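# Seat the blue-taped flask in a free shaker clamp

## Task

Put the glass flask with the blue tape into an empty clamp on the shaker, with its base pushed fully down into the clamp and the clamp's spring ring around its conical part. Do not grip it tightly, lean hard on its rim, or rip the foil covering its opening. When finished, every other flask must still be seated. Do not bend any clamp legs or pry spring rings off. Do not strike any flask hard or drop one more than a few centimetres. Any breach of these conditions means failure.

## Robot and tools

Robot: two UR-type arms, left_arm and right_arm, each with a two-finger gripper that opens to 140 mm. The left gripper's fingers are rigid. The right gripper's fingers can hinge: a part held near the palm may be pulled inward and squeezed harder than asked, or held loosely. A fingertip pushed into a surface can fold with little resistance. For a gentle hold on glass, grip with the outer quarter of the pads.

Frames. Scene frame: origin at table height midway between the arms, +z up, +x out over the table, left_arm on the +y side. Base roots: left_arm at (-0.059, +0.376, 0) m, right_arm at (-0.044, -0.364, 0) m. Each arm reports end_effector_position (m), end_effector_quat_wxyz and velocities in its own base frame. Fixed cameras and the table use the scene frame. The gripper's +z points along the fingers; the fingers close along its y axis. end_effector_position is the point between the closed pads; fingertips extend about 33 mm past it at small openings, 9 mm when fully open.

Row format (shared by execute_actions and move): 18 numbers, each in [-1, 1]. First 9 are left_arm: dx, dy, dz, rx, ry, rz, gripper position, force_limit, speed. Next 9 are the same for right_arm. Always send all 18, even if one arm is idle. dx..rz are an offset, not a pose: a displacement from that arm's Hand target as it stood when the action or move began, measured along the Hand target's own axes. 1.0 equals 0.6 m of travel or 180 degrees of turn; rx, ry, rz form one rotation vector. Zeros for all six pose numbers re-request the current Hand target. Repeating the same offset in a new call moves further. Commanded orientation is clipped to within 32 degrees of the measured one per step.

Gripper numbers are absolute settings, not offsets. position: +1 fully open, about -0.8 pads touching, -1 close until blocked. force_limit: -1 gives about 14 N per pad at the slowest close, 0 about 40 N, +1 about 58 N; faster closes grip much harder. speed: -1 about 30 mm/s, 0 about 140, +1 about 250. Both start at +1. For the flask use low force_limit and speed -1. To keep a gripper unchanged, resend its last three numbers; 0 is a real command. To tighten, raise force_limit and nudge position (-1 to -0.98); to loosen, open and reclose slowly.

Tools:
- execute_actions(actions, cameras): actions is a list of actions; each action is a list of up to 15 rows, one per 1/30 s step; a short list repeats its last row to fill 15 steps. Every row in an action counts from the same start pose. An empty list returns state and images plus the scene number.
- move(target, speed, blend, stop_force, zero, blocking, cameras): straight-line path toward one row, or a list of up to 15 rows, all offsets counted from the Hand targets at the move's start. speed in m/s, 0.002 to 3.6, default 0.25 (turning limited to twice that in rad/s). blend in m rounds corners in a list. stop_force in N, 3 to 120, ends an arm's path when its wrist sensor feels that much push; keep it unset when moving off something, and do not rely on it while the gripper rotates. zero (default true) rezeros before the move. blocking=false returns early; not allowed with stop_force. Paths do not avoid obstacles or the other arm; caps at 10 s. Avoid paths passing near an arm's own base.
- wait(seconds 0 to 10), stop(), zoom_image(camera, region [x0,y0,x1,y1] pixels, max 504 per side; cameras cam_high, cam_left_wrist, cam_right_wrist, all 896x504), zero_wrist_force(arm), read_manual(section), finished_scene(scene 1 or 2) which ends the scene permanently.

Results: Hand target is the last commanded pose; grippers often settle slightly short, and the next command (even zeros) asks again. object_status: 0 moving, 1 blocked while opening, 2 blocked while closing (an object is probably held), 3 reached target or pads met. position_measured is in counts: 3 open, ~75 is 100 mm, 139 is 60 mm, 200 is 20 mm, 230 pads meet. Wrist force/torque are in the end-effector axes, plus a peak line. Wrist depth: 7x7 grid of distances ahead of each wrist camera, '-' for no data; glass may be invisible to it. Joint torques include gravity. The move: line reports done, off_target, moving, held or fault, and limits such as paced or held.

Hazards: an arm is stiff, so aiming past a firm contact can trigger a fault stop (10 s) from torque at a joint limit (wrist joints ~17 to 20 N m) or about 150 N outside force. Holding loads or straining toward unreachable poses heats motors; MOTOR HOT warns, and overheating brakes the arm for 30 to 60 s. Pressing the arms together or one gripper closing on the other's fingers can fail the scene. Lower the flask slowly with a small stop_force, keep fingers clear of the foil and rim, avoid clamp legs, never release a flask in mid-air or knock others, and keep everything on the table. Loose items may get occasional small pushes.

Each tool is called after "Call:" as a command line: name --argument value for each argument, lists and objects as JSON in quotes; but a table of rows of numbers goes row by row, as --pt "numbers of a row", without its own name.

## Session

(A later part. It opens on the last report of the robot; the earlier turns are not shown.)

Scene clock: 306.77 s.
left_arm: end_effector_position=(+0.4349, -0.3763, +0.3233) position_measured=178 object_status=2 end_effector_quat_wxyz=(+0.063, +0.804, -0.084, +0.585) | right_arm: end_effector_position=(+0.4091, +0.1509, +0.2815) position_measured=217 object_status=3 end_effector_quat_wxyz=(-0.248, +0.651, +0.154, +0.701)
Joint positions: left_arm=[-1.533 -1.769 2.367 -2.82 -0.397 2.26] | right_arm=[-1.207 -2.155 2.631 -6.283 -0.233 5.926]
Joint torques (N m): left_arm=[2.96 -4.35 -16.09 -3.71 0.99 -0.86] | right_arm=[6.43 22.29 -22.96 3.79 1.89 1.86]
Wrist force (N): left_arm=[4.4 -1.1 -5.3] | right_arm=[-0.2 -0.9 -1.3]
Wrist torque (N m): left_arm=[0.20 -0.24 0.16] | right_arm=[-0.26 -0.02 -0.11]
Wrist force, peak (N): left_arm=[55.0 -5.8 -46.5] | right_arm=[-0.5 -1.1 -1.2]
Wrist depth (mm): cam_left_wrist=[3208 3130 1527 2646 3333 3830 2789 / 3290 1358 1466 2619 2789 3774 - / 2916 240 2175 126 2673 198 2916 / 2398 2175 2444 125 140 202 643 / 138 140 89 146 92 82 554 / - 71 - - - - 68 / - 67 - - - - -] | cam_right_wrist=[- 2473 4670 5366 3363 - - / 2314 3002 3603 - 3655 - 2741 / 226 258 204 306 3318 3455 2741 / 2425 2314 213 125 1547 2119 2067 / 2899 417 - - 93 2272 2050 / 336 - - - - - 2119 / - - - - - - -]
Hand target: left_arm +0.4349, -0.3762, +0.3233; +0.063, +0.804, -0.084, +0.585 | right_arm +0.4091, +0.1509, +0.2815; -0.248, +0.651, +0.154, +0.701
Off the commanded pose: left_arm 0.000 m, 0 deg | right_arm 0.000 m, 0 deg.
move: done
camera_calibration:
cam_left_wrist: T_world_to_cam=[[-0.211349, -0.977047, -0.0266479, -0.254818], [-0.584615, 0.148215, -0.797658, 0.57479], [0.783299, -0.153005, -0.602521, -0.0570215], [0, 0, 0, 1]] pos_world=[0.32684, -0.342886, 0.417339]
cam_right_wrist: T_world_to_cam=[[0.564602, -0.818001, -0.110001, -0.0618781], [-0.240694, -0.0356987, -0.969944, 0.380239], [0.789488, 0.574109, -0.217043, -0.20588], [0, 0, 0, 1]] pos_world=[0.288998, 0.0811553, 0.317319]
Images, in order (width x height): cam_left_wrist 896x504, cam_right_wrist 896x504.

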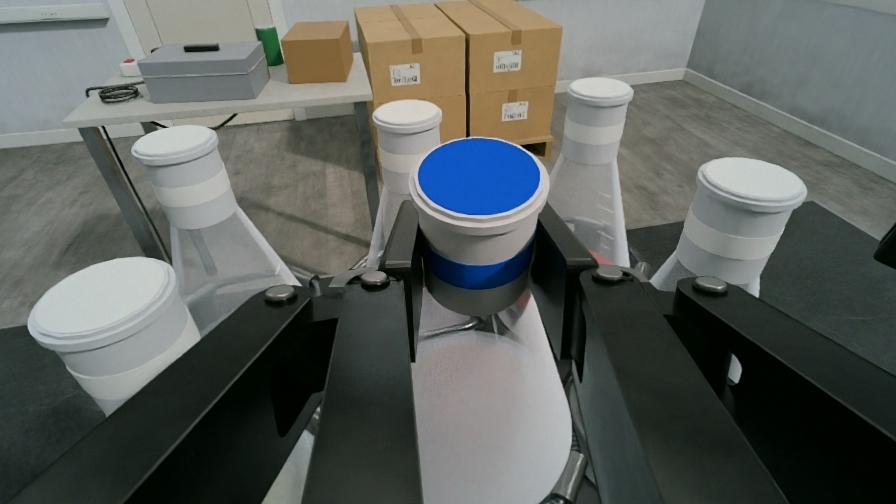

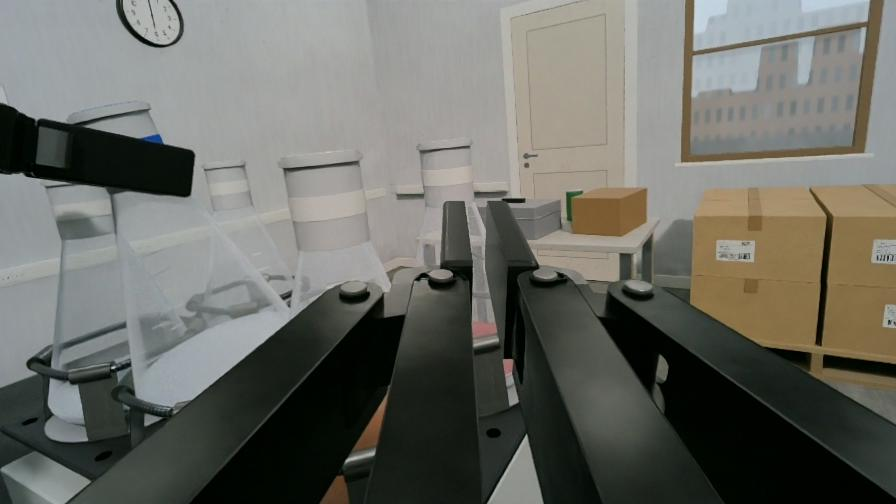

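Call:
move --target '[-0.0031,0,-0.0095,0,0,0,-1,-0.1,-1,0,0,0,0,0,0,-0.7,-1,0]' --speed 0.02

Call:
move --target '[-0.0190,0,0.0062,0,0,0,-1,-0.1,-1,0,0,0,0,0,0,-0.7,-1,0]' --speed 0.01 --stop_force 32 --cameras '["cam_left_wrist","cam_right_wrist"]'

Call:
zoom_image --camera "cam_right_wrist" --region '[60, 240, 300, 440]'

Call:
zoom_image --camera "cam_left_wrist" --region '[350, 130, 620, 504]'

Scene clock: 322.00 s.
left_arm: end_effector_position=(+0.4290, -0.3750, +0.3233) position_measured=178 object_status=2 end_effector_quat_wxyz=(+0.063, +0.804, -0.084, +0.585) end_effector_velocity=(+0.000, +0.000, +0.000) end_effector_angular_velocity=(+0.000, -0.001, +0.000) | right_arm: end_effector_position=(+0.4091, +0.1509, +0.2815) position_measured=217 object_status=3 end_effector_quat_wxyz=(-0.248, +0.651, +0.154, +0.701)
Joint positions: left_arm=[-1.551 -1.792 2.375 -2.77 -0.386 2.221] | right_arm=[-1.207 -2.155 2.631 -6.283 -0.233 5.926]
Joint velocities: left_arm=[0.001 0.002 -0.001 -0.005 0 0.004] | right_arm=[within noise]
Joint torques (N m): left_arm=[10.9 2.73 -26.14 -3.86 -0.89 1.1] | right_arm=[6.63 22.56 -23.14 3.76 1.83 1.65]
Wrist force (N): left_arm=[5.4 -2.1 -1.6] | right_arm=[-0.5 -0.9 -1.2]
Wrist torque (N m): left_arm=[0.06 -0.18 0.37] | right_arm=[-0.26 0.03 -0.11]
Wrist force, peak (N): left_arm=[8.0 -0.1 -6.4] | right_arm=[-0.4 -1.0 -1.5]
Wrist depth (mm): cam_left_wrist=[4424 3168 1635 2646 3422 - 2541 / 1475 1337 1527 2701 294 3564 2984 / 3055 248 2916 126 300 196 2789 / 2398 2291 2376 122 140 205 - / 139 144 89 143 92 81 554 / - 71 - - - - 68 / - 67 - - - - -] | cam_right_wrist=[2050 2899 4203 4275 3408 - 1854 / 231 - 4425 4003 3709 4425 - / 221 414 206 314 3655 3275 2252 / 2232 2899 213 125 1576 2252 2002 / - 400 - - 93 92 2102 / 344 - - - - - 2193 / - - - - - - -]
Hand target: left_arm +0.4291, -0.3750, +0.3232; +0.063, +0.804, -0.084, +0.585 | right_arm +0.4091, +0.1509, +0.2815; -0.248, +0.651, +0.154, +0.701
Off the commanded pose: left_arm 0.000 m, 0 deg | right_arm 0.000 m, 0 deg.
move: done

Scene clock: 323.63 s.
left_arm: end_effector_position=(+0.4291, -0.3750, +0.3172) position_measured=178 object_status=2 end_effector_quat_wxyz=(+0.063, +0.804, -0.084, +0.585) | right_arm: end_effector_position=(+0.4091, +0.1509, +0.2815) position_measured=217 object_status=3 end_effector_quat_wxyz=(-0.248, +0.651, +0.154, +0.701)
Joint positions: left_arm=[-1.551 -1.779 2.385 -2.792 -0.386 2.221] | right_arm=[-1.207 -2.155 2.631 -6.283 -0.233 5.926]
Joint torques (N m): left_arm=[13.59 -11.62 -16.07 0.94 -5.32 0.57] | right_arm=[6.54 22.45 -23.28 3.88 1.72 1.88]
Wrist force (N): left_arm=[28.2 -2.3 -21.8] | right_arm=[-0.2 -1.0 -1.1]
Wrist torque (N m): left_arm=[0.14 -0.38 0.53] | right_arm=[-0.28 -0.03 -0.11]
Wrist force, peak (N): left_arm=[35.1 -1.6 -27.1] | right_arm=[-0.3 -1.1 -1.3]
Wrist depth (mm): cam_left_wrist=[2759 3208 1410 2759 2646 - - / 1246 1309 1501 2673 2646 3564 2820 / 2820 241 2950 125 2701 193 2789 / 2491 2138 2398 124 139 203 648 / 135 - 89 143 86 81 - / - 71 - - - - 68 / - 67 - - - - -] | cam_right_wrist=[- 2741 - 3655 3455 - 2771 / 233 - 3709 2933 3655 - - / 227 252 205 1693 3552 3114 2802 / - 3408 209 125 1538 2252 2156 / - - - - 93 2193 2067 / 314 - - - - - 2050 / - - - - - - -]
Hand target: left_arm +0.4291, -0.3750, +0.3172; +0.063, +0.804, -0.084, +0.585 (not the last commanded pose) | right_arm +0.4091, +0.1509, +0.2815; -0.248, +0.651, +0.154, +0.701
Off the commanded pose: left_arm 0.006 m, 0 deg | right_arm 0.000 m, 0 deg.
move: contact (left_arm)
camera_calibration:
cam_left_wrist: T_world_to_cam=[[-0.211248, -0.977077, -0.0263557, -0.255219], [-0.584606, 0.147912, -0.79772, 0.566136], [0.783333, -0.153109, -0.602451, -0.0560272], [0, 0, 0, 1]] pos_world=[0.32094, -0.341685, 0.411138]
cam_right_wrist: T_world_to_cam=[[0.564602, -0.818001, -0.110001, -0.0618781], [-0.240694, -0.0356987, -0.969944, 0.380239], [0.789488, 0.574109, -0.217043, -0.20588], [0, 0, 0, 1]] pos_world=[0.288998, 0.0811553, 0.317319]
Images, in order (width x height): cam_left_wrist 896x504, cam_right_wrist 896x504.

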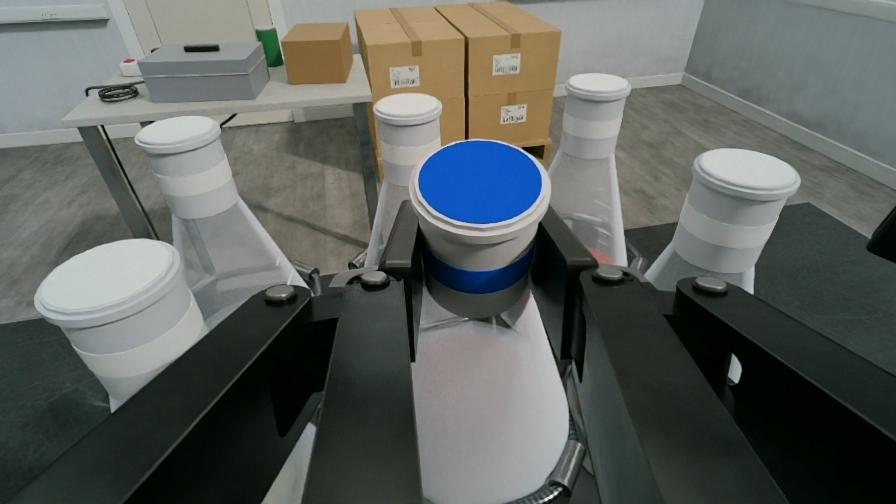

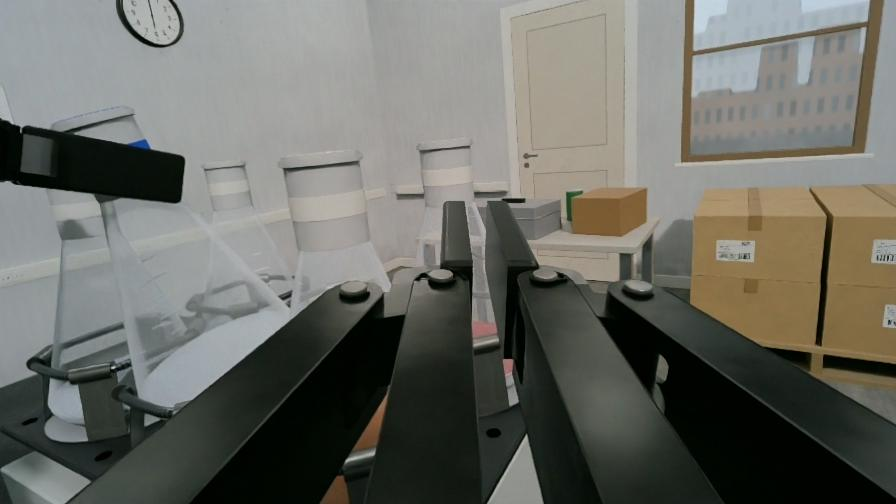

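Scaled by 2.100 from the camera's 896x504 image, which has a finer 1280x720 frame.

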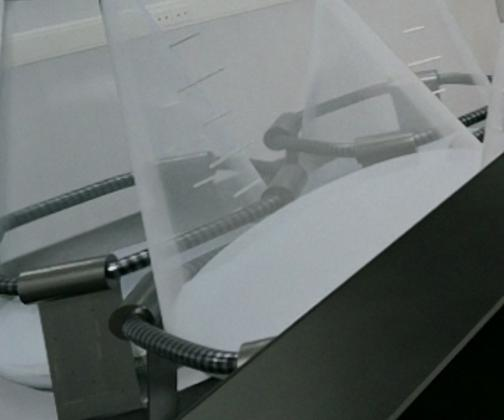

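Scaled by 1.348 from the camera's 896x504 image, which has a finer 1280x720 frame.

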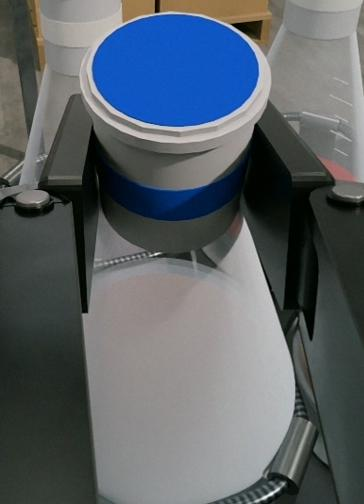

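Call:
move --target '[0.0112,0.0277,0.0255,0.0103,-0.0333,0.0317,-1,-0.1,-1,0,0,0,0,0,0,-0.7,-1,0]' --speed 0.02 --cameras '["cam_left_wrist","cam_right_wrist"]'

Call:
zoom_image --camera "cam_right_wrist" --region '[60, 240, 300, 440]'

Call:
zoom_image --camera "cam_left_wrist" --region '[350, 130, 620, 504]'

Scene clock: 341.07 s.
left_arm: end_effector_position=(+0.4419, -0.3948, +0.3188) position_measured=178 object_status=2 end_effector_quat_wxyz=(+0.016, +0.829, -0.118, +0.546) end_effector_velocity=(+0.001, +0.001, +0.000) end_effector_angular_velocity=(-0.004, +0.000, +0.002) | right_arm: end_effector_position=(+0.4091, +0.1509, +0.2815) position_measured=217 object_status=3 end_effector_quat_wxyz=(-0.248, +0.651, +0.154, +0.701)
Joint positions: left_arm=[-1.491 -1.746 2.239 -2.574 -0.48 2.246] | right_arm=[-1.207 -2.155 2.631 -6.283 -0.233 5.926]
Joint velocities: left_arm=[0.002 -0.001 0.002 -0.005 0 0] | right_arm=[within noise]
Joint torques (N m): left_arm=[1.15 -3.74 -5.79 -0.94 -3.58 -1.26] | right_arm=[6.65 22.43 -22.65 3.81 1.69 1.68]
Wrist force (N): left_arm=[22.5 -4.9 -16.4] | right_arm=[-0.3 -0.7 -1.3]
Wrist torque (N m): left_arm=[0.46 -0.24 0.85] | right_arm=[-0.22 -0.02 -0.11]
Wrist force, peak (N): left_arm=[47.0 -12.9 -46.3] | right_arm=[-0.6 -1.0 -1.5]
Wrist depth (mm): cam_left_wrist=[- 1330 1380 2592 2646 3208 2883 / 1402 1833 2916 2701 277 2730 2444 / 235 245 2701 122 365 168 612 / 2291 2231 2175 125 135 201 525 / 153 - 89 147 92 81 477 / - 71 - 260 - - 68 / - 67 - - - - -] | cam_right_wrist=[- 2802 3709 - 3503 - - / 207 - 3655 4850 3408 - - / 215 247 201 311 3655 3503 2379 / 2425 - 210 139 1547 2232 2018 / 2193 412 - - 93 2272 2084 / 321 - - - - - - / - - - - - - -]
Hand target: left_arm +0.4419, -0.3947, +0.3189; +0.016, +0.829, -0.118, +0.546 | right_arm +0.4091, +0.1509, +0.2815; -0.248, +0.651, +0.154, +0.701
Off the commanded pose: left_arm 0.000 m, 0 deg | right_arm 0.000 m, 0 deg.
move: done
camera_calibration:
cam_left_wrist: T_world_to_cam=[[-0.217645, -0.967306, -0.130191, -0.231933], [-0.646117, 0.242768, -0.7236, 0.618901], [0.731549, -0.0733694, -0.67783, 0.0102496], [0, 0, 0, 1]] pos_world=[0.341905, -0.373848, 0.424589]
cam_right_wrist: T_world_to_cam=[[0.564602, -0.818001, -0.110001, -0.0618781], [-0.240694, -0.0356987, -0.969944, 0.380239], [0.789488, 0.574109, -0.217043, -0.20588], [0, 0, 0, 1]] pos_world=[0.288998, 0.0811553, 0.317319]
Images, in order (width x height): cam_left_wrist 896x504, cam_right_wrist 896x504.

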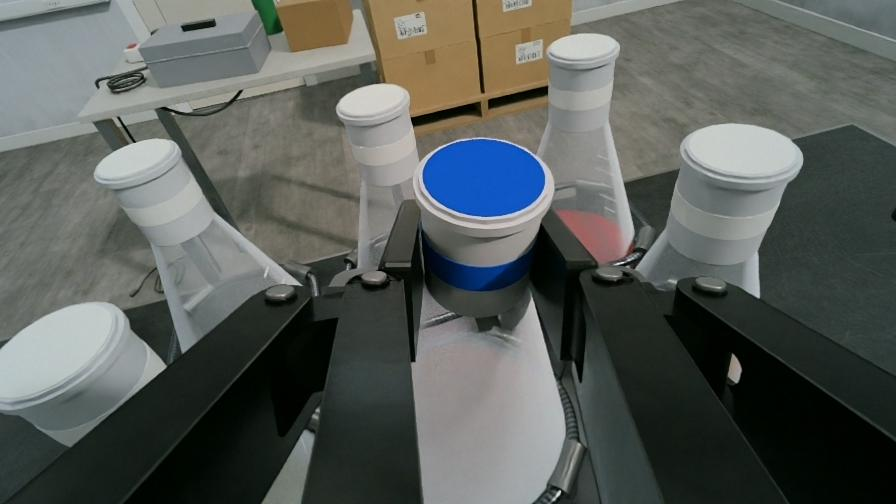

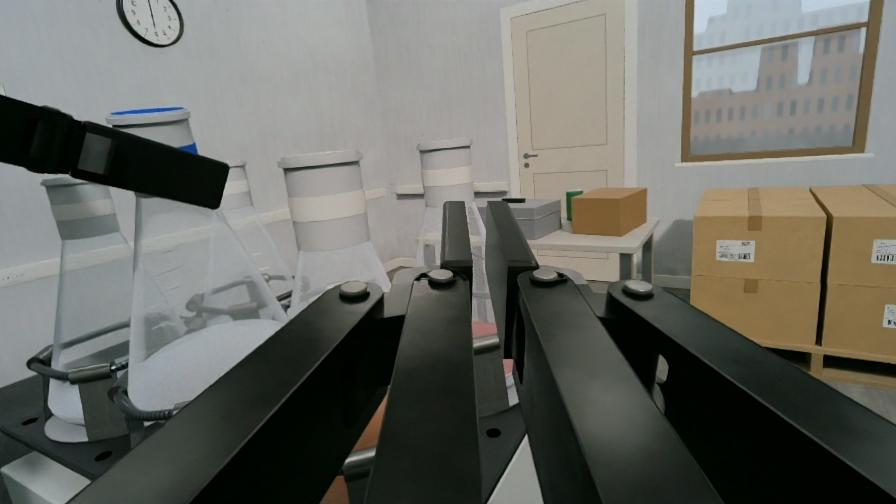

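Scaled by 2.100 from the camera's 896x504 image, which has a finer 1280x720 frame.

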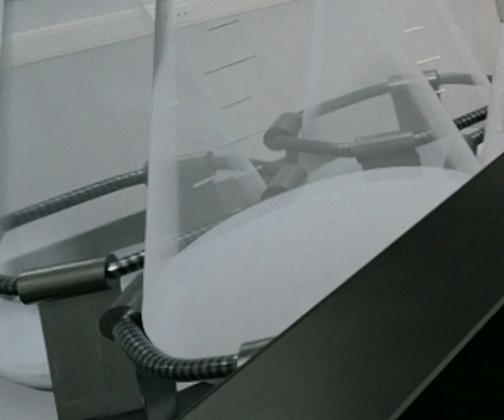

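Scaled by 1.348 from the camera's 896x504 image, which has a finer 1280x720 frame.

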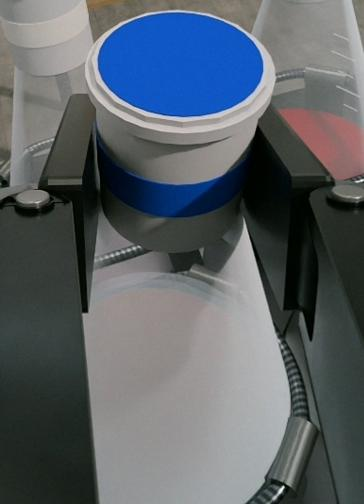

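Call:
move --target '[-0.0152,0.0017,0.0067,0,0,0,-1,-0.1,-1,0,0,0,0,0,0,-0.7,-1,0]' --speed 0.01 --stop_force 24 --cameras '["cam_left_wrist","cam_right_wrist"]'

Call:
zoom_image --camera "cam_right_wrist" --region '[60, 240, 300, 440]'

Call:
zoom_image --camera "cam_left_wrist" --region '[350, 130, 620, 504]'

Scene clock: 351.37 s.
left_arm: end_effector_position=(+0.4419, -0.3947, +0.3089) position_measured=178 object_status=2 end_effector_quat_wxyz=(+0.016, +0.829, -0.118, +0.546) | right_arm: end_effector_position=(+0.4091, +0.1509, +0.2815) position_measured=217 object_status=3 end_effector_quat_wxyz=(-0.248, +0.651, +0.154, +0.701)
Joint positions: left_arm=[-1.492 -1.732 2.257 -2.606 -0.48 2.246] | right_arm=[-1.207 -2.155 2.631 -6.283 -0.233 5.926]
Joint torques (N m): left_arm=[10.53 -25.02 -29.14 -0.86 1.1 0.87] | right_arm=[6.38 22.35 -23.06 3.71 1.57 1.62]
Wrist force (N): left_arm=[3.3 -3.2 -1.0] | right_arm=[-0.3 -0.9 -1.2]
Wrist torque (N m): left_arm=[0.12 -0.15 0.46] | right_arm=[-0.25 0.00 -0.10]
Wrist force, peak (N): left_arm=[30.3 -8.9 -22.4] | right_arm=[-0.5 -1.1 -1.4]
Wrist depth (mm): cam_left_wrist=[- 1290 1358 2421 247 3248 2789 / 1501 3248 235 2592 2516 171 2516 / 2851 1915 2491 126 372 169 - / 2491 2175 2271 124 139 268 502 / 141 - 89 144 92 81 71 / - 71 - 251 - - 68 / - 67 - 235 - - -] | cam_right_wrist=[- 3363 - 4068 3455 - - / 2402 - 4348 4134 3655 - 3039 / 204 241 204 311 3503 3318 2497 / 2547 2967 500 125 1538 2272 2018 / - 409 - - 93 2293 2084 / 316 - - - - - 2119 / - - - - - - -]
Hand target: left_arm +0.4419, -0.3947, +0.3089; +0.016, +0.829, -0.118, +0.546 | right_arm +0.4091, +0.1509, +0.2815; -0.248, +0.651, +0.154, +0.701
Off the commanded pose: left_arm 0.000 m, 0 deg | right_arm 0.000 m, 0 deg.
move: done
camera_calibration:
cam_left_wrist: T_world_to_cam=[[-0.21762, -0.96734, -0.12998, -0.233268], [-0.645921, 0.242572, -0.72384, 0.611534], [0.731729, -0.0735653, -0.677614, 0.00332762], [0, 0, 0, 1]] pos_world=[0.341804, -0.373746, 0.414588]
cam_right_wrist: T_world_to_cam=[[0.564602, -0.818001, -0.110001, -0.0618781], [-0.240694, -0.0356987, -0.969944, 0.380239], [0.789488, 0.574109, -0.217043, -0.20588], [0, 0, 0, 1]] pos_world=[0.288998, 0.0811553, 0.317319]
Images, in order (width x height): cam_left_wrist 896x504, cam_right_wrist 896x504.

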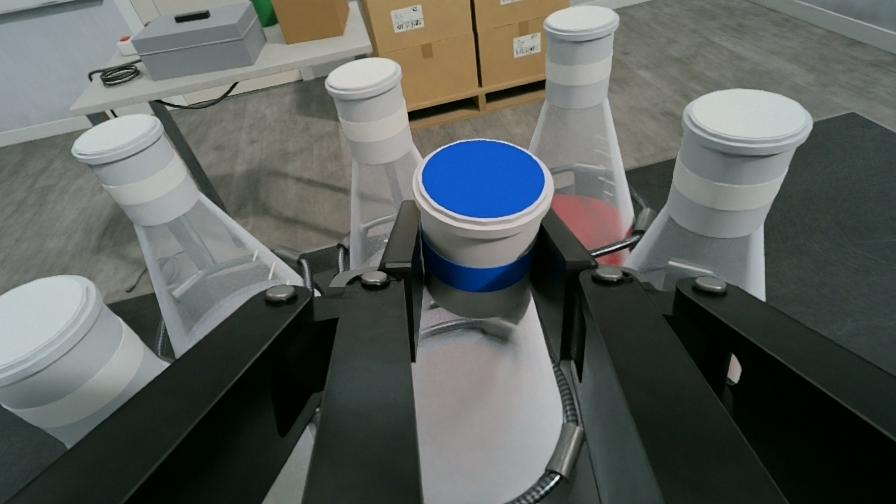

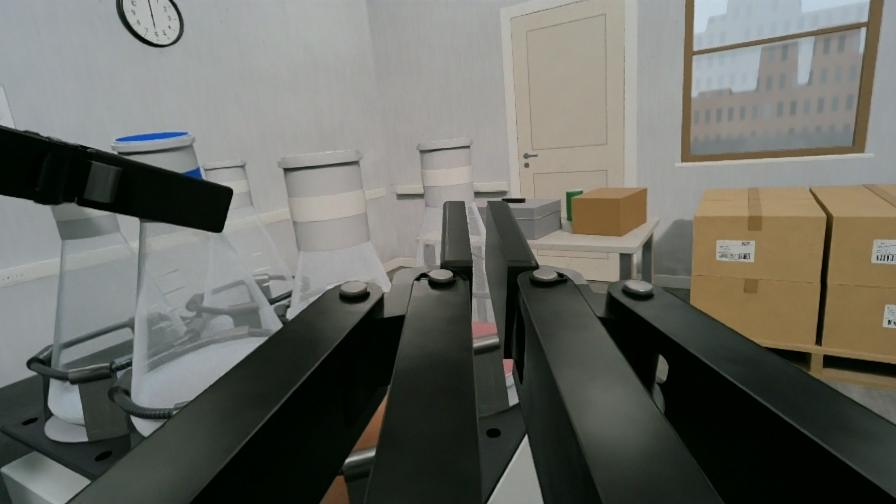

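Scaled by 2.100 from the camera's 896x504 image, which has a finer 1280x720 frame.

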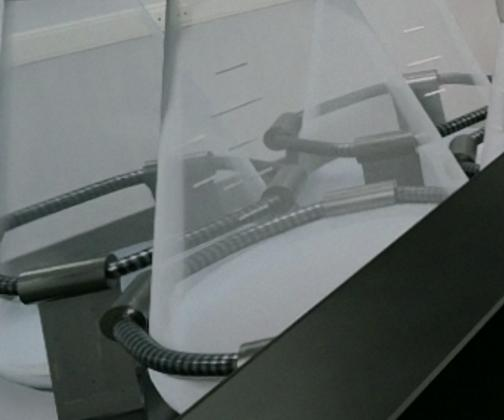

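Scaled by 1.348 from the camera's 896x504 image, which has a finer 1280x720 frame.

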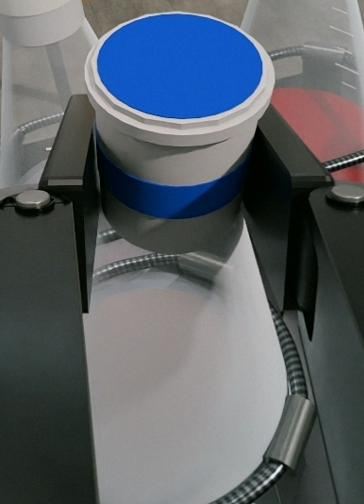

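Call:
move --target '[0.001,-0.0267,0.03,-0.0141,-0.0333,-0.0302,-1,-0.1,-1,0,0,0,0,0,0,-0.7,-1,0]' --speed 0.02 --cameras '["cam_left_wrist","cam_right_wrist"]'

Call:
zoom_image --camera "cam_right_wrist" --region '[60, 100, 300, 440]'

Call:
zoom_image --camera "cam_left_wrist" --region '[350, 130, 620, 504]'

Scene clock: 361.87 s.
left_arm: end_effector_position=(+0.4618, -0.3820, +0.3038) position_measured=178 object_status=2 end_effector_quat_wxyz=(+0.054, +0.861, -0.091, +0.498) | right_arm: end_effector_position=(+0.4091, +0.1509, +0.2815) position_measured=217 object_status=3 end_effector_quat_wxyz=(-0.248, +0.651, +0.154, +0.701)
Joint positions: left_arm=[-1.381 -1.749 2.22 -2.641 -0.648 2.275] | right_arm=[-1.207 -2.155 2.631 -6.283 -0.233 5.926]
Joint torques (N m): left_arm=[-8.86 -26.13 -25.92 -6.03 3.38 0.46] | right_arm=[6.46 22.41 -23.42 3.74 1.52 1.67]
Wrist force (N): left_arm=[-4.1 -2.1 0.5] | right_arm=[-0.3 -0.8 -1.1]
Wrist torque (N m): left_arm=[0.24 -0.10 0.45] | right_arm=[-0.24 0.00 -0.11]
Wrist force, peak (N): left_arm=[0.1 -5.1 1.0] | right_arm=[-0.3 -1.1 -1.4]
Wrist depth (mm): cam_left_wrist=[1574 3055 2673 2673 232 2730 2730 / 180 2376 2312 2333 2251 2421 2376 / 2053 2005 2037 126 345 590 145 / 1624 322 334 124 139 296 505 / - 319 89 144 92 81 470 / - 71 - - - - 68 / - 67 - - - - -] | cam_right_wrist=[- 2967 3821 - 3318 - 2272 / 2379 2771 3709 - 3455 3076 2712 / 209 257 204 305 3363 3114 2600 / 2357 2473 212 125 1557 2357 2034 / 3114 411 - - 93 2252 2084 / 337 - - - - - - / - - - - - - -]
Hand target: left_arm +0.4617, -0.3820, +0.3038; +0.054, +0.861, -0.091, +0.498 | right_arm +0.4091, +0.1509, +0.2815; -0.248, +0.651, +0.154, +0.701
Off the commanded pose: left_arm 0.000 m, 0 deg | right_arm 0.000 m, 0 deg.
move: done
camera_calibration:
cam_left_wrist: T_world_to_cam=[[-0.218776, -0.975462, -0.0247205, -0.251852], [-0.733743, 0.181159, -0.65483, 0.613822], [0.64324, -0.125123, -0.755372, 0.0310973], [0, 0, 0, 1]] pos_world=[0.375286, -0.35298, 0.419213]
cam_right_wrist: T_world_to_cam=[[0.564602, -0.818001, -0.110001, -0.0618781], [-0.240694, -0.0356987, -0.969944, 0.380239], [0.789488, 0.574109, -0.217043, -0.20588], [0, 0, 0, 1]] pos_world=[0.288998, 0.0811553, 0.317319]
Images, in order (width x height): cam_left_wrist 896x504, cam_right_wrist 896x504.

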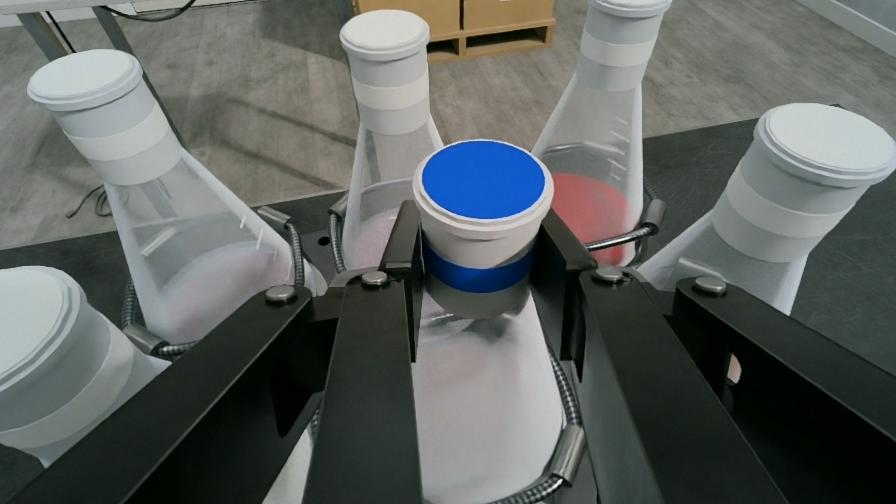

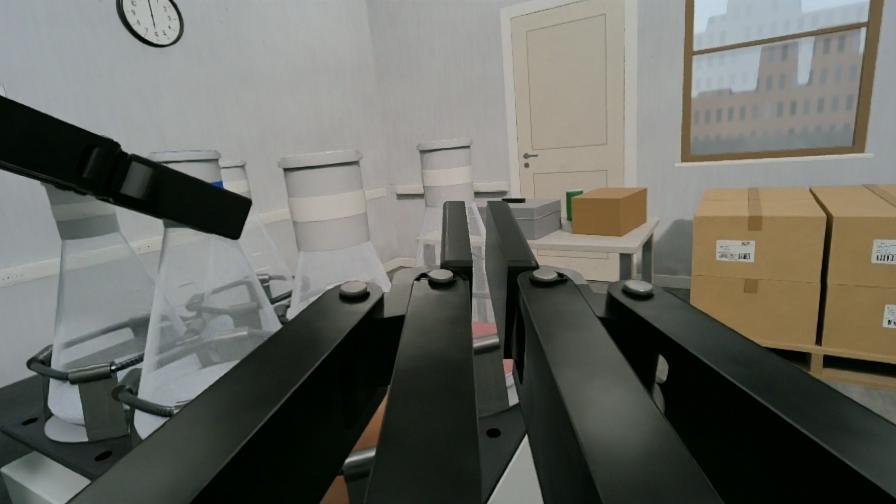

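Scaled by 1.482 from the camera's 896x504 image, which has a finer 1280x720 frame.

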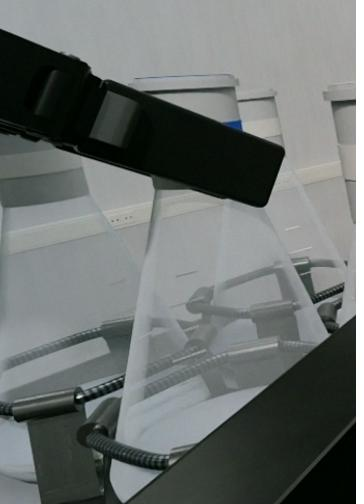

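Scaled by 1.348 from the camera's 896x504 image, which has a finer 1280x720 frame.

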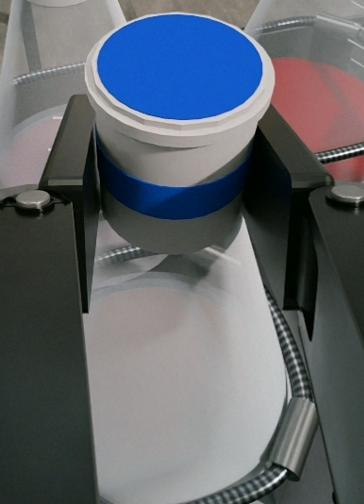

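Call:
move --target '[-0.0289,0,0.0166,0,0,0,-1,-0.1,-1,0,0,0,0,0,0,-0.7,-1,0]' --speed 0.015 --stop_force 9 --cameras '["cam_left_wrist","cam_right_wrist","cam_high"]'

Call:
zoom_image --camera "cam_right_wrist" --region '[60, 100, 300, 440]'

Call:
zoom_image --camera "cam_high" --region '[370, 200, 550, 370]'

Scene clock: 370.50 s.
left_arm: end_effector_position=(+0.4617, -0.3821, +0.2966) position_measured=178 object_status=2 end_effector_quat_wxyz=(+0.054, +0.861, -0.091, +0.498) | right_arm: end_effector_position=(+0.4091, +0.1509, +0.2815) position_measured=217 object_status=3 end_effector_quat_wxyz=(-0.248, +0.651, +0.154, +0.701)
Joint positions: left_arm=[-1.381 -1.739 2.233 -2.663 -0.647 2.275] | right_arm=[-1.207 -2.155 2.631 -6.283 -0.233 5.926]
Joint torques (N m): left_arm=[-1.77 -24.86 -26.88 -4.18 -0.63 1.11] | right_arm=[6.55 22.37 -23.03 3.65 1.52 1.81]
Wrist force (N): left_arm=[3.3 -1.3 -3.6] | right_arm=[-0.4 -0.8 -1.1]
Wrist torque (N m): left_arm=[-0.06 -0.29 0.14] | right_arm=[-0.24 0.02 -0.11]
Wrist force, peak (N): left_arm=[7.6 -1.6 -6.9] | right_arm=[-0.5 -1.0 -1.3]
Wrist depth (mm): cam_left_wrist=[1101 2950 2759 2646 234 2730 3830 / 180 2421 2333 2354 - 2291 146 / 2005 2037 2103 126 341 300 145 / - 314 332 124 139 297 504 / 125 - 89 145 92 81 462 / - 71 - 261 - - 68 / - 67 - 234 - - -] | cam_right_wrist=[- 2802 - - 3455 2522 2712 / - - - - 3363 - 2866 / 203 260 - 1670 3275 3363 2683 / 2335 272 209 125 1538 2232 2034 / - 409 - - 93 92 2102 / 336 - - - - - 2137 / - - - - - - -]
Hand target: left_arm +0.4617, -0.3821, +0.2966; +0.054, +0.861, -0.091, +0.498 (not the last commanded pose) | right_arm +0.4091, +0.1509, +0.2815; -0.248, +0.651, +0.154, +0.701
Off the commanded pose: left_arm 0.013 m, 0 deg | right_arm 0.000 m, 0 deg.
move: contact (left_arm)
camera_calibration:
cam_left_wrist: T_world_to_cam=[[-0.218858, -0.975438, -0.0249522, -0.252018], [-0.733617, 0.181354, -0.654918, 0.609044], [0.643357, -0.125028, -0.755288, 0.0255905], [0, 0, 0, 1]] pos_world=[0.375185, -0.353081, 0.411914]
cam_right_wrist: T_world_to_cam=[[0.564602, -0.818001, -0.110001, -0.0618781], [-0.240694, -0.0356987, -0.969944, 0.380239], [0.789488, 0.574109, -0.217043, -0.20588], [0, 0, 0, 1]] pos_world=[0.288998, 0.0811553, 0.317319]

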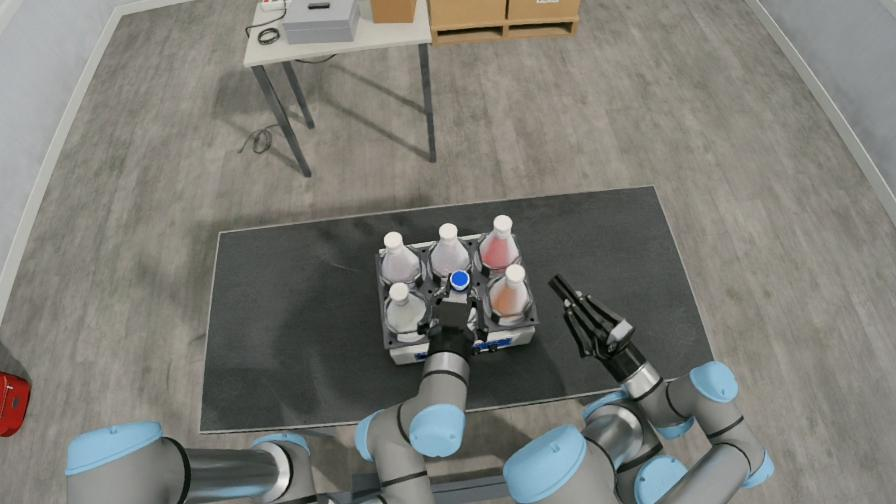

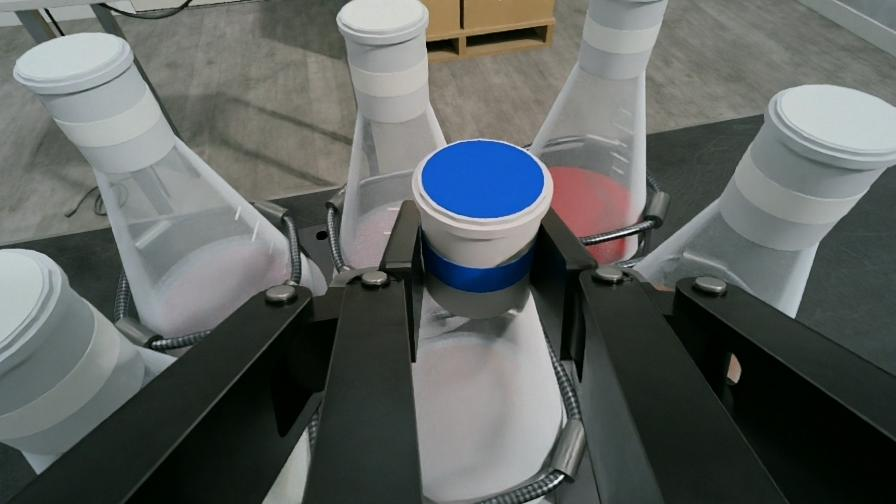

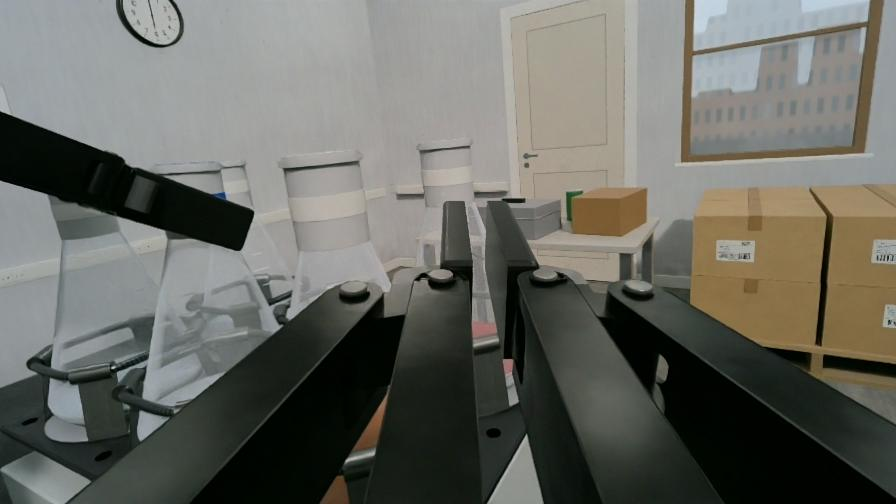

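Scaled by 1.482 from the camera's 896x504 image, which has a finer 1280x720 frame.

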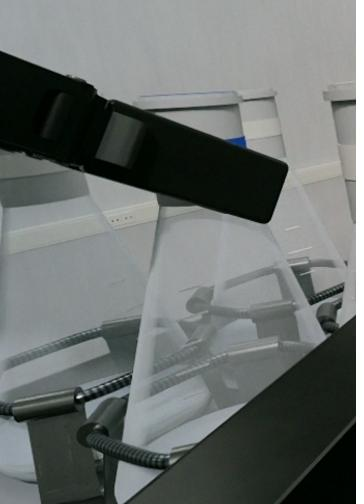

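Scaled by 2.800 from the camera's 896x504 image, which has a finer 1280x720 frame.

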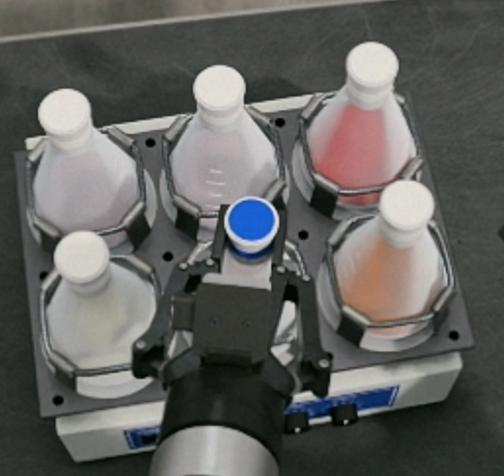

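Call:
move --target '[-0.0088,-0.01,-0.0108,-0.006,0.0167,-0.0105,-1,-0.1,-1,0,0,0,0,0,0,-0.7,-1,0]' --speed 0.015

Call:
move --target '[-0.0173,0,0.01,0,0,0,-1,-0.1,-1,0,0,0,0,0,0,-0.7,-1,0]' --speed 0.01 --stop_force 12 --cameras '["cam_left_wrist","cam_right_wrist","cam_high"]'

Call:
zoom_image --camera "cam_right_wrist" --region '[60, 100, 300, 440]'

Call:
zoom_image --camera "cam_high" --region '[370, 200, 550, 370]'

Scene clock: 380.93 s.
left_arm: end_effector_position=(+0.4549, -0.3745, +0.2953) position_measured=178 object_status=2 end_effector_quat_wxyz=(+0.073, +0.848, -0.080, +0.519) | right_arm: end_effector_position=(+0.4091, +0.1509, +0.2815) position_measured=217 object_status=3 end_effector_quat_wxyz=(-0.248, +0.651, +0.154, +0.701)
Joint positions: left_arm=[-1.412 -1.757 2.305 -2.766 -0.601 2.267] | right_arm=[-1.207 -2.155 2.631 -6.283 -0.233 5.926]
Joint torques (N m): left_arm=[1.81 -17.04 -25.13 0.41 -0.54 0.06] | right_arm=[6.89 22.09 -23.78 3.65 1.43 1.74]
Wrist force (N): left_arm=[6.8 1.1 -2.4] | right_arm=[-0.4 -0.8 -1.1]
Wrist torque (N m): left_arm=[-0.22 -0.28 0.30] | right_arm=[-0.23 0.01 -0.11]
Wrist force, peak (N): left_arm=[6.9 1.4 -2.1] | right_arm=[-0.2 -1.2 -1.2]
Wrist depth (mm): cam_left_wrist=[185 3092 212 2541 250 3248 4752 / 198 2516 2516 2467 2491 2701 156 / 2193 2175 2086 126 359 185 156 / 114 313 317 118 140 297 - / 116 131 89 144 92 81 80 / - 71 - 259 - - 68 / - 67 - 235 - - -] | cam_right_wrist=[- 2899 - 4504 3408 2655 - / - - 3233 3821 3603 - - / 224 269 212 306 3552 3552 2034 / 2174 2741 210 139 1538 2174 2002 / - - - - 93 2212 2034 / 337 - - - - - 2018 / - - - - - - -]
Hand target: left_arm +0.4549, -0.3745, +0.2952; +0.073, +0.848, -0.080, +0.519 | right_arm +0.4091, +0.1509, +0.2815; -0.248, +0.651, +0.154, +0.701
Off the commanded pose: left_arm 0.000 m, 0 deg | right_arm 0.000 m, 0 deg.
move: done

Scene clock: 382.63 s.
left_arm: end_effector_position=(+0.4552, -0.3748, +0.2892) position_measured=178 object_status=2 end_effector_quat_wxyz=(+0.073, +0.848, -0.080, +0.519) | right_arm: end_effector_position=(+0.4091, +0.1509, +0.2815) position_measured=217 object_status=3 end_effector_quat_wxyz=(-0.248, +0.651, +0.154, +0.701)
Joint positions: left_arm=[-1.411 -1.745 2.314 -2.788 -0.602 2.268] | right_arm=[-1.207 -2.155 2.631 -6.283 -0.233 5.926]
Joint torques (N m): left_arm=[5.38 -19.46 -18.22 -0.18 -1.72 -0.78] | right_arm=[6.64 22.66 -23.17 3.76 1.46 1.81]
Wrist force (N): left_arm=[16.8 6.4 -9.1] | right_arm=[-0.4 -1.0 -1.0]
Wrist torque (N m): left_arm=[-0.39 -0.42 -0.02] | right_arm=[-0.28 0.01 -0.11]
Wrist force, peak (N): left_arm=[22.0 7.5 -12.0] | right_arm=[-0.5 -0.9 -1.4]
Wrist depth (mm): cam_left_wrist=[1130 2950 3055 2541 2516 3377 - / 193 2491 2646 229 2646 2759 2950 / 2156 2121 2212 126 358 178 154 / 109 314 327 126 138 550 169 / 114 127 89 147 92 81 75 / - 71 - - - - 68 / - 67 - 231 - - -] | cam_right_wrist=[- 3192 - - 3318 3192 3552 / - - - - 3603 - - / 211 264 205 308 3655 3764 2272 / 2156 269 205 125 1538 2119 2067 / - - - - 93 2252 2067 / 317 - - - - - 2084 / - - - - - - -]
Hand target: left_arm +0.4552, -0.3748, +0.2893; +0.073, +0.848, -0.080, +0.519 (not the last commanded pose) | right_arm +0.4091, +0.1509, +0.2815; -0.248, +0.651, +0.154, +0.701
Off the commanded pose: left_arm 0.006 m, 0 deg | right_arm 0.000 m, 0 deg.
move: contact (left_arm)
camera_calibration:
cam_left_wrist: T_world_to_cam=[[-0.21833, -0.975793, 0.0126283, -0.257731], [-0.704429, 0.148632, -0.694037, 0.583882], [0.67536, -0.160425, -0.719828, -0.0129496], [0, 0, 0, 1]] pos_world=[0.363779, -0.340353, 0.399169]
cam_right_wrist: T_world_to_cam=[[0.564602, -0.818001, -0.110001, -0.0618781], [-0.240694, -0.0356987, -0.969944, 0.380239], [0.789488, 0.574109, -0.217043, -0.20588], [0, 0, 0, 1]] pos_world=[0.288998, 0.0811553, 0.317319]

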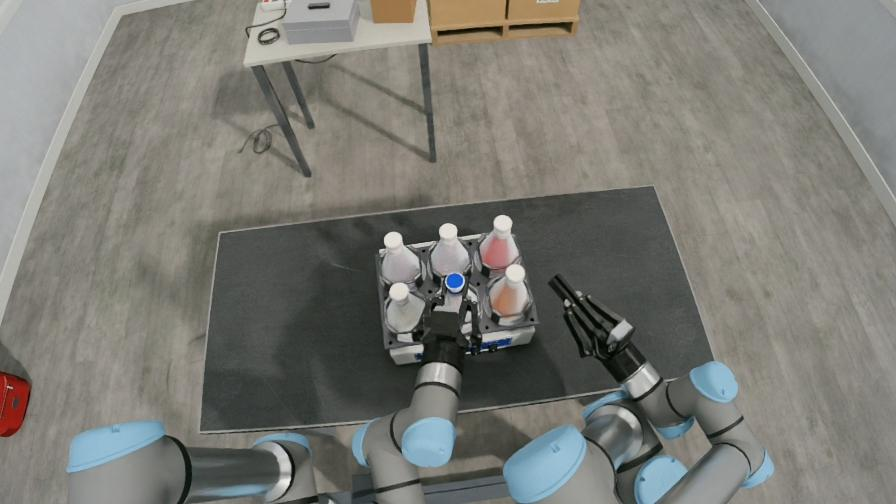

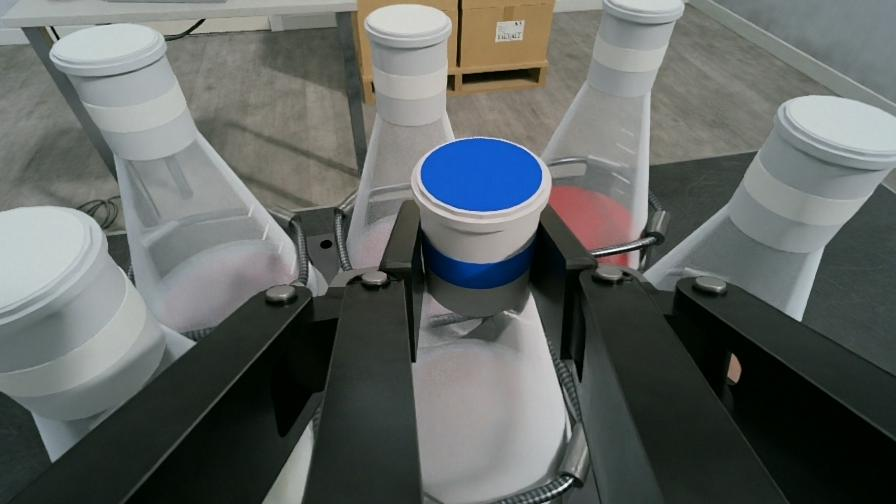

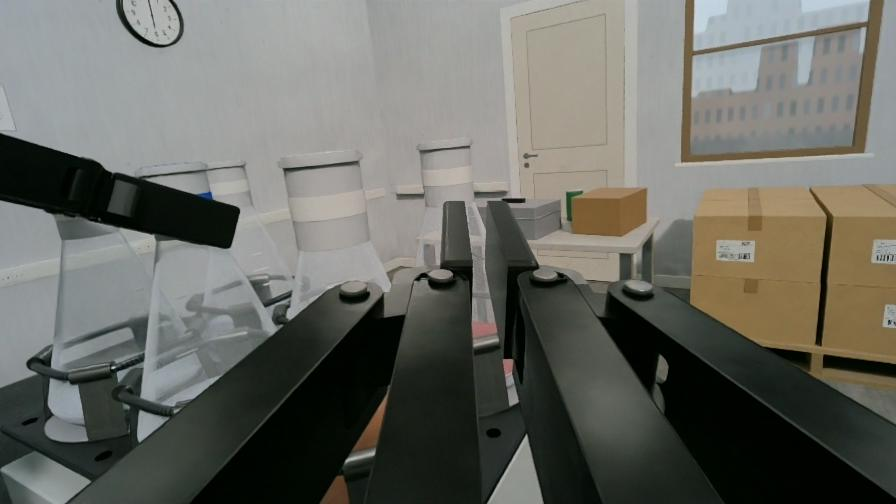

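Scaled by 1.482 from the camera's 896x504 image, which has a finer 1280x720 frame.

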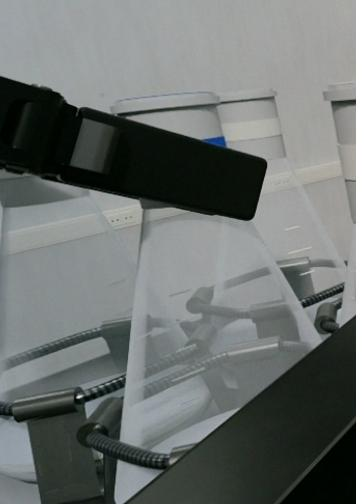

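Scaled by 2.800 from the camera's 896x504 image, which has a finer 1280x720 frame.

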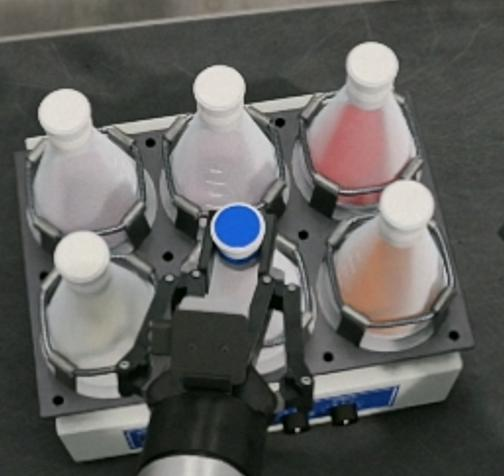

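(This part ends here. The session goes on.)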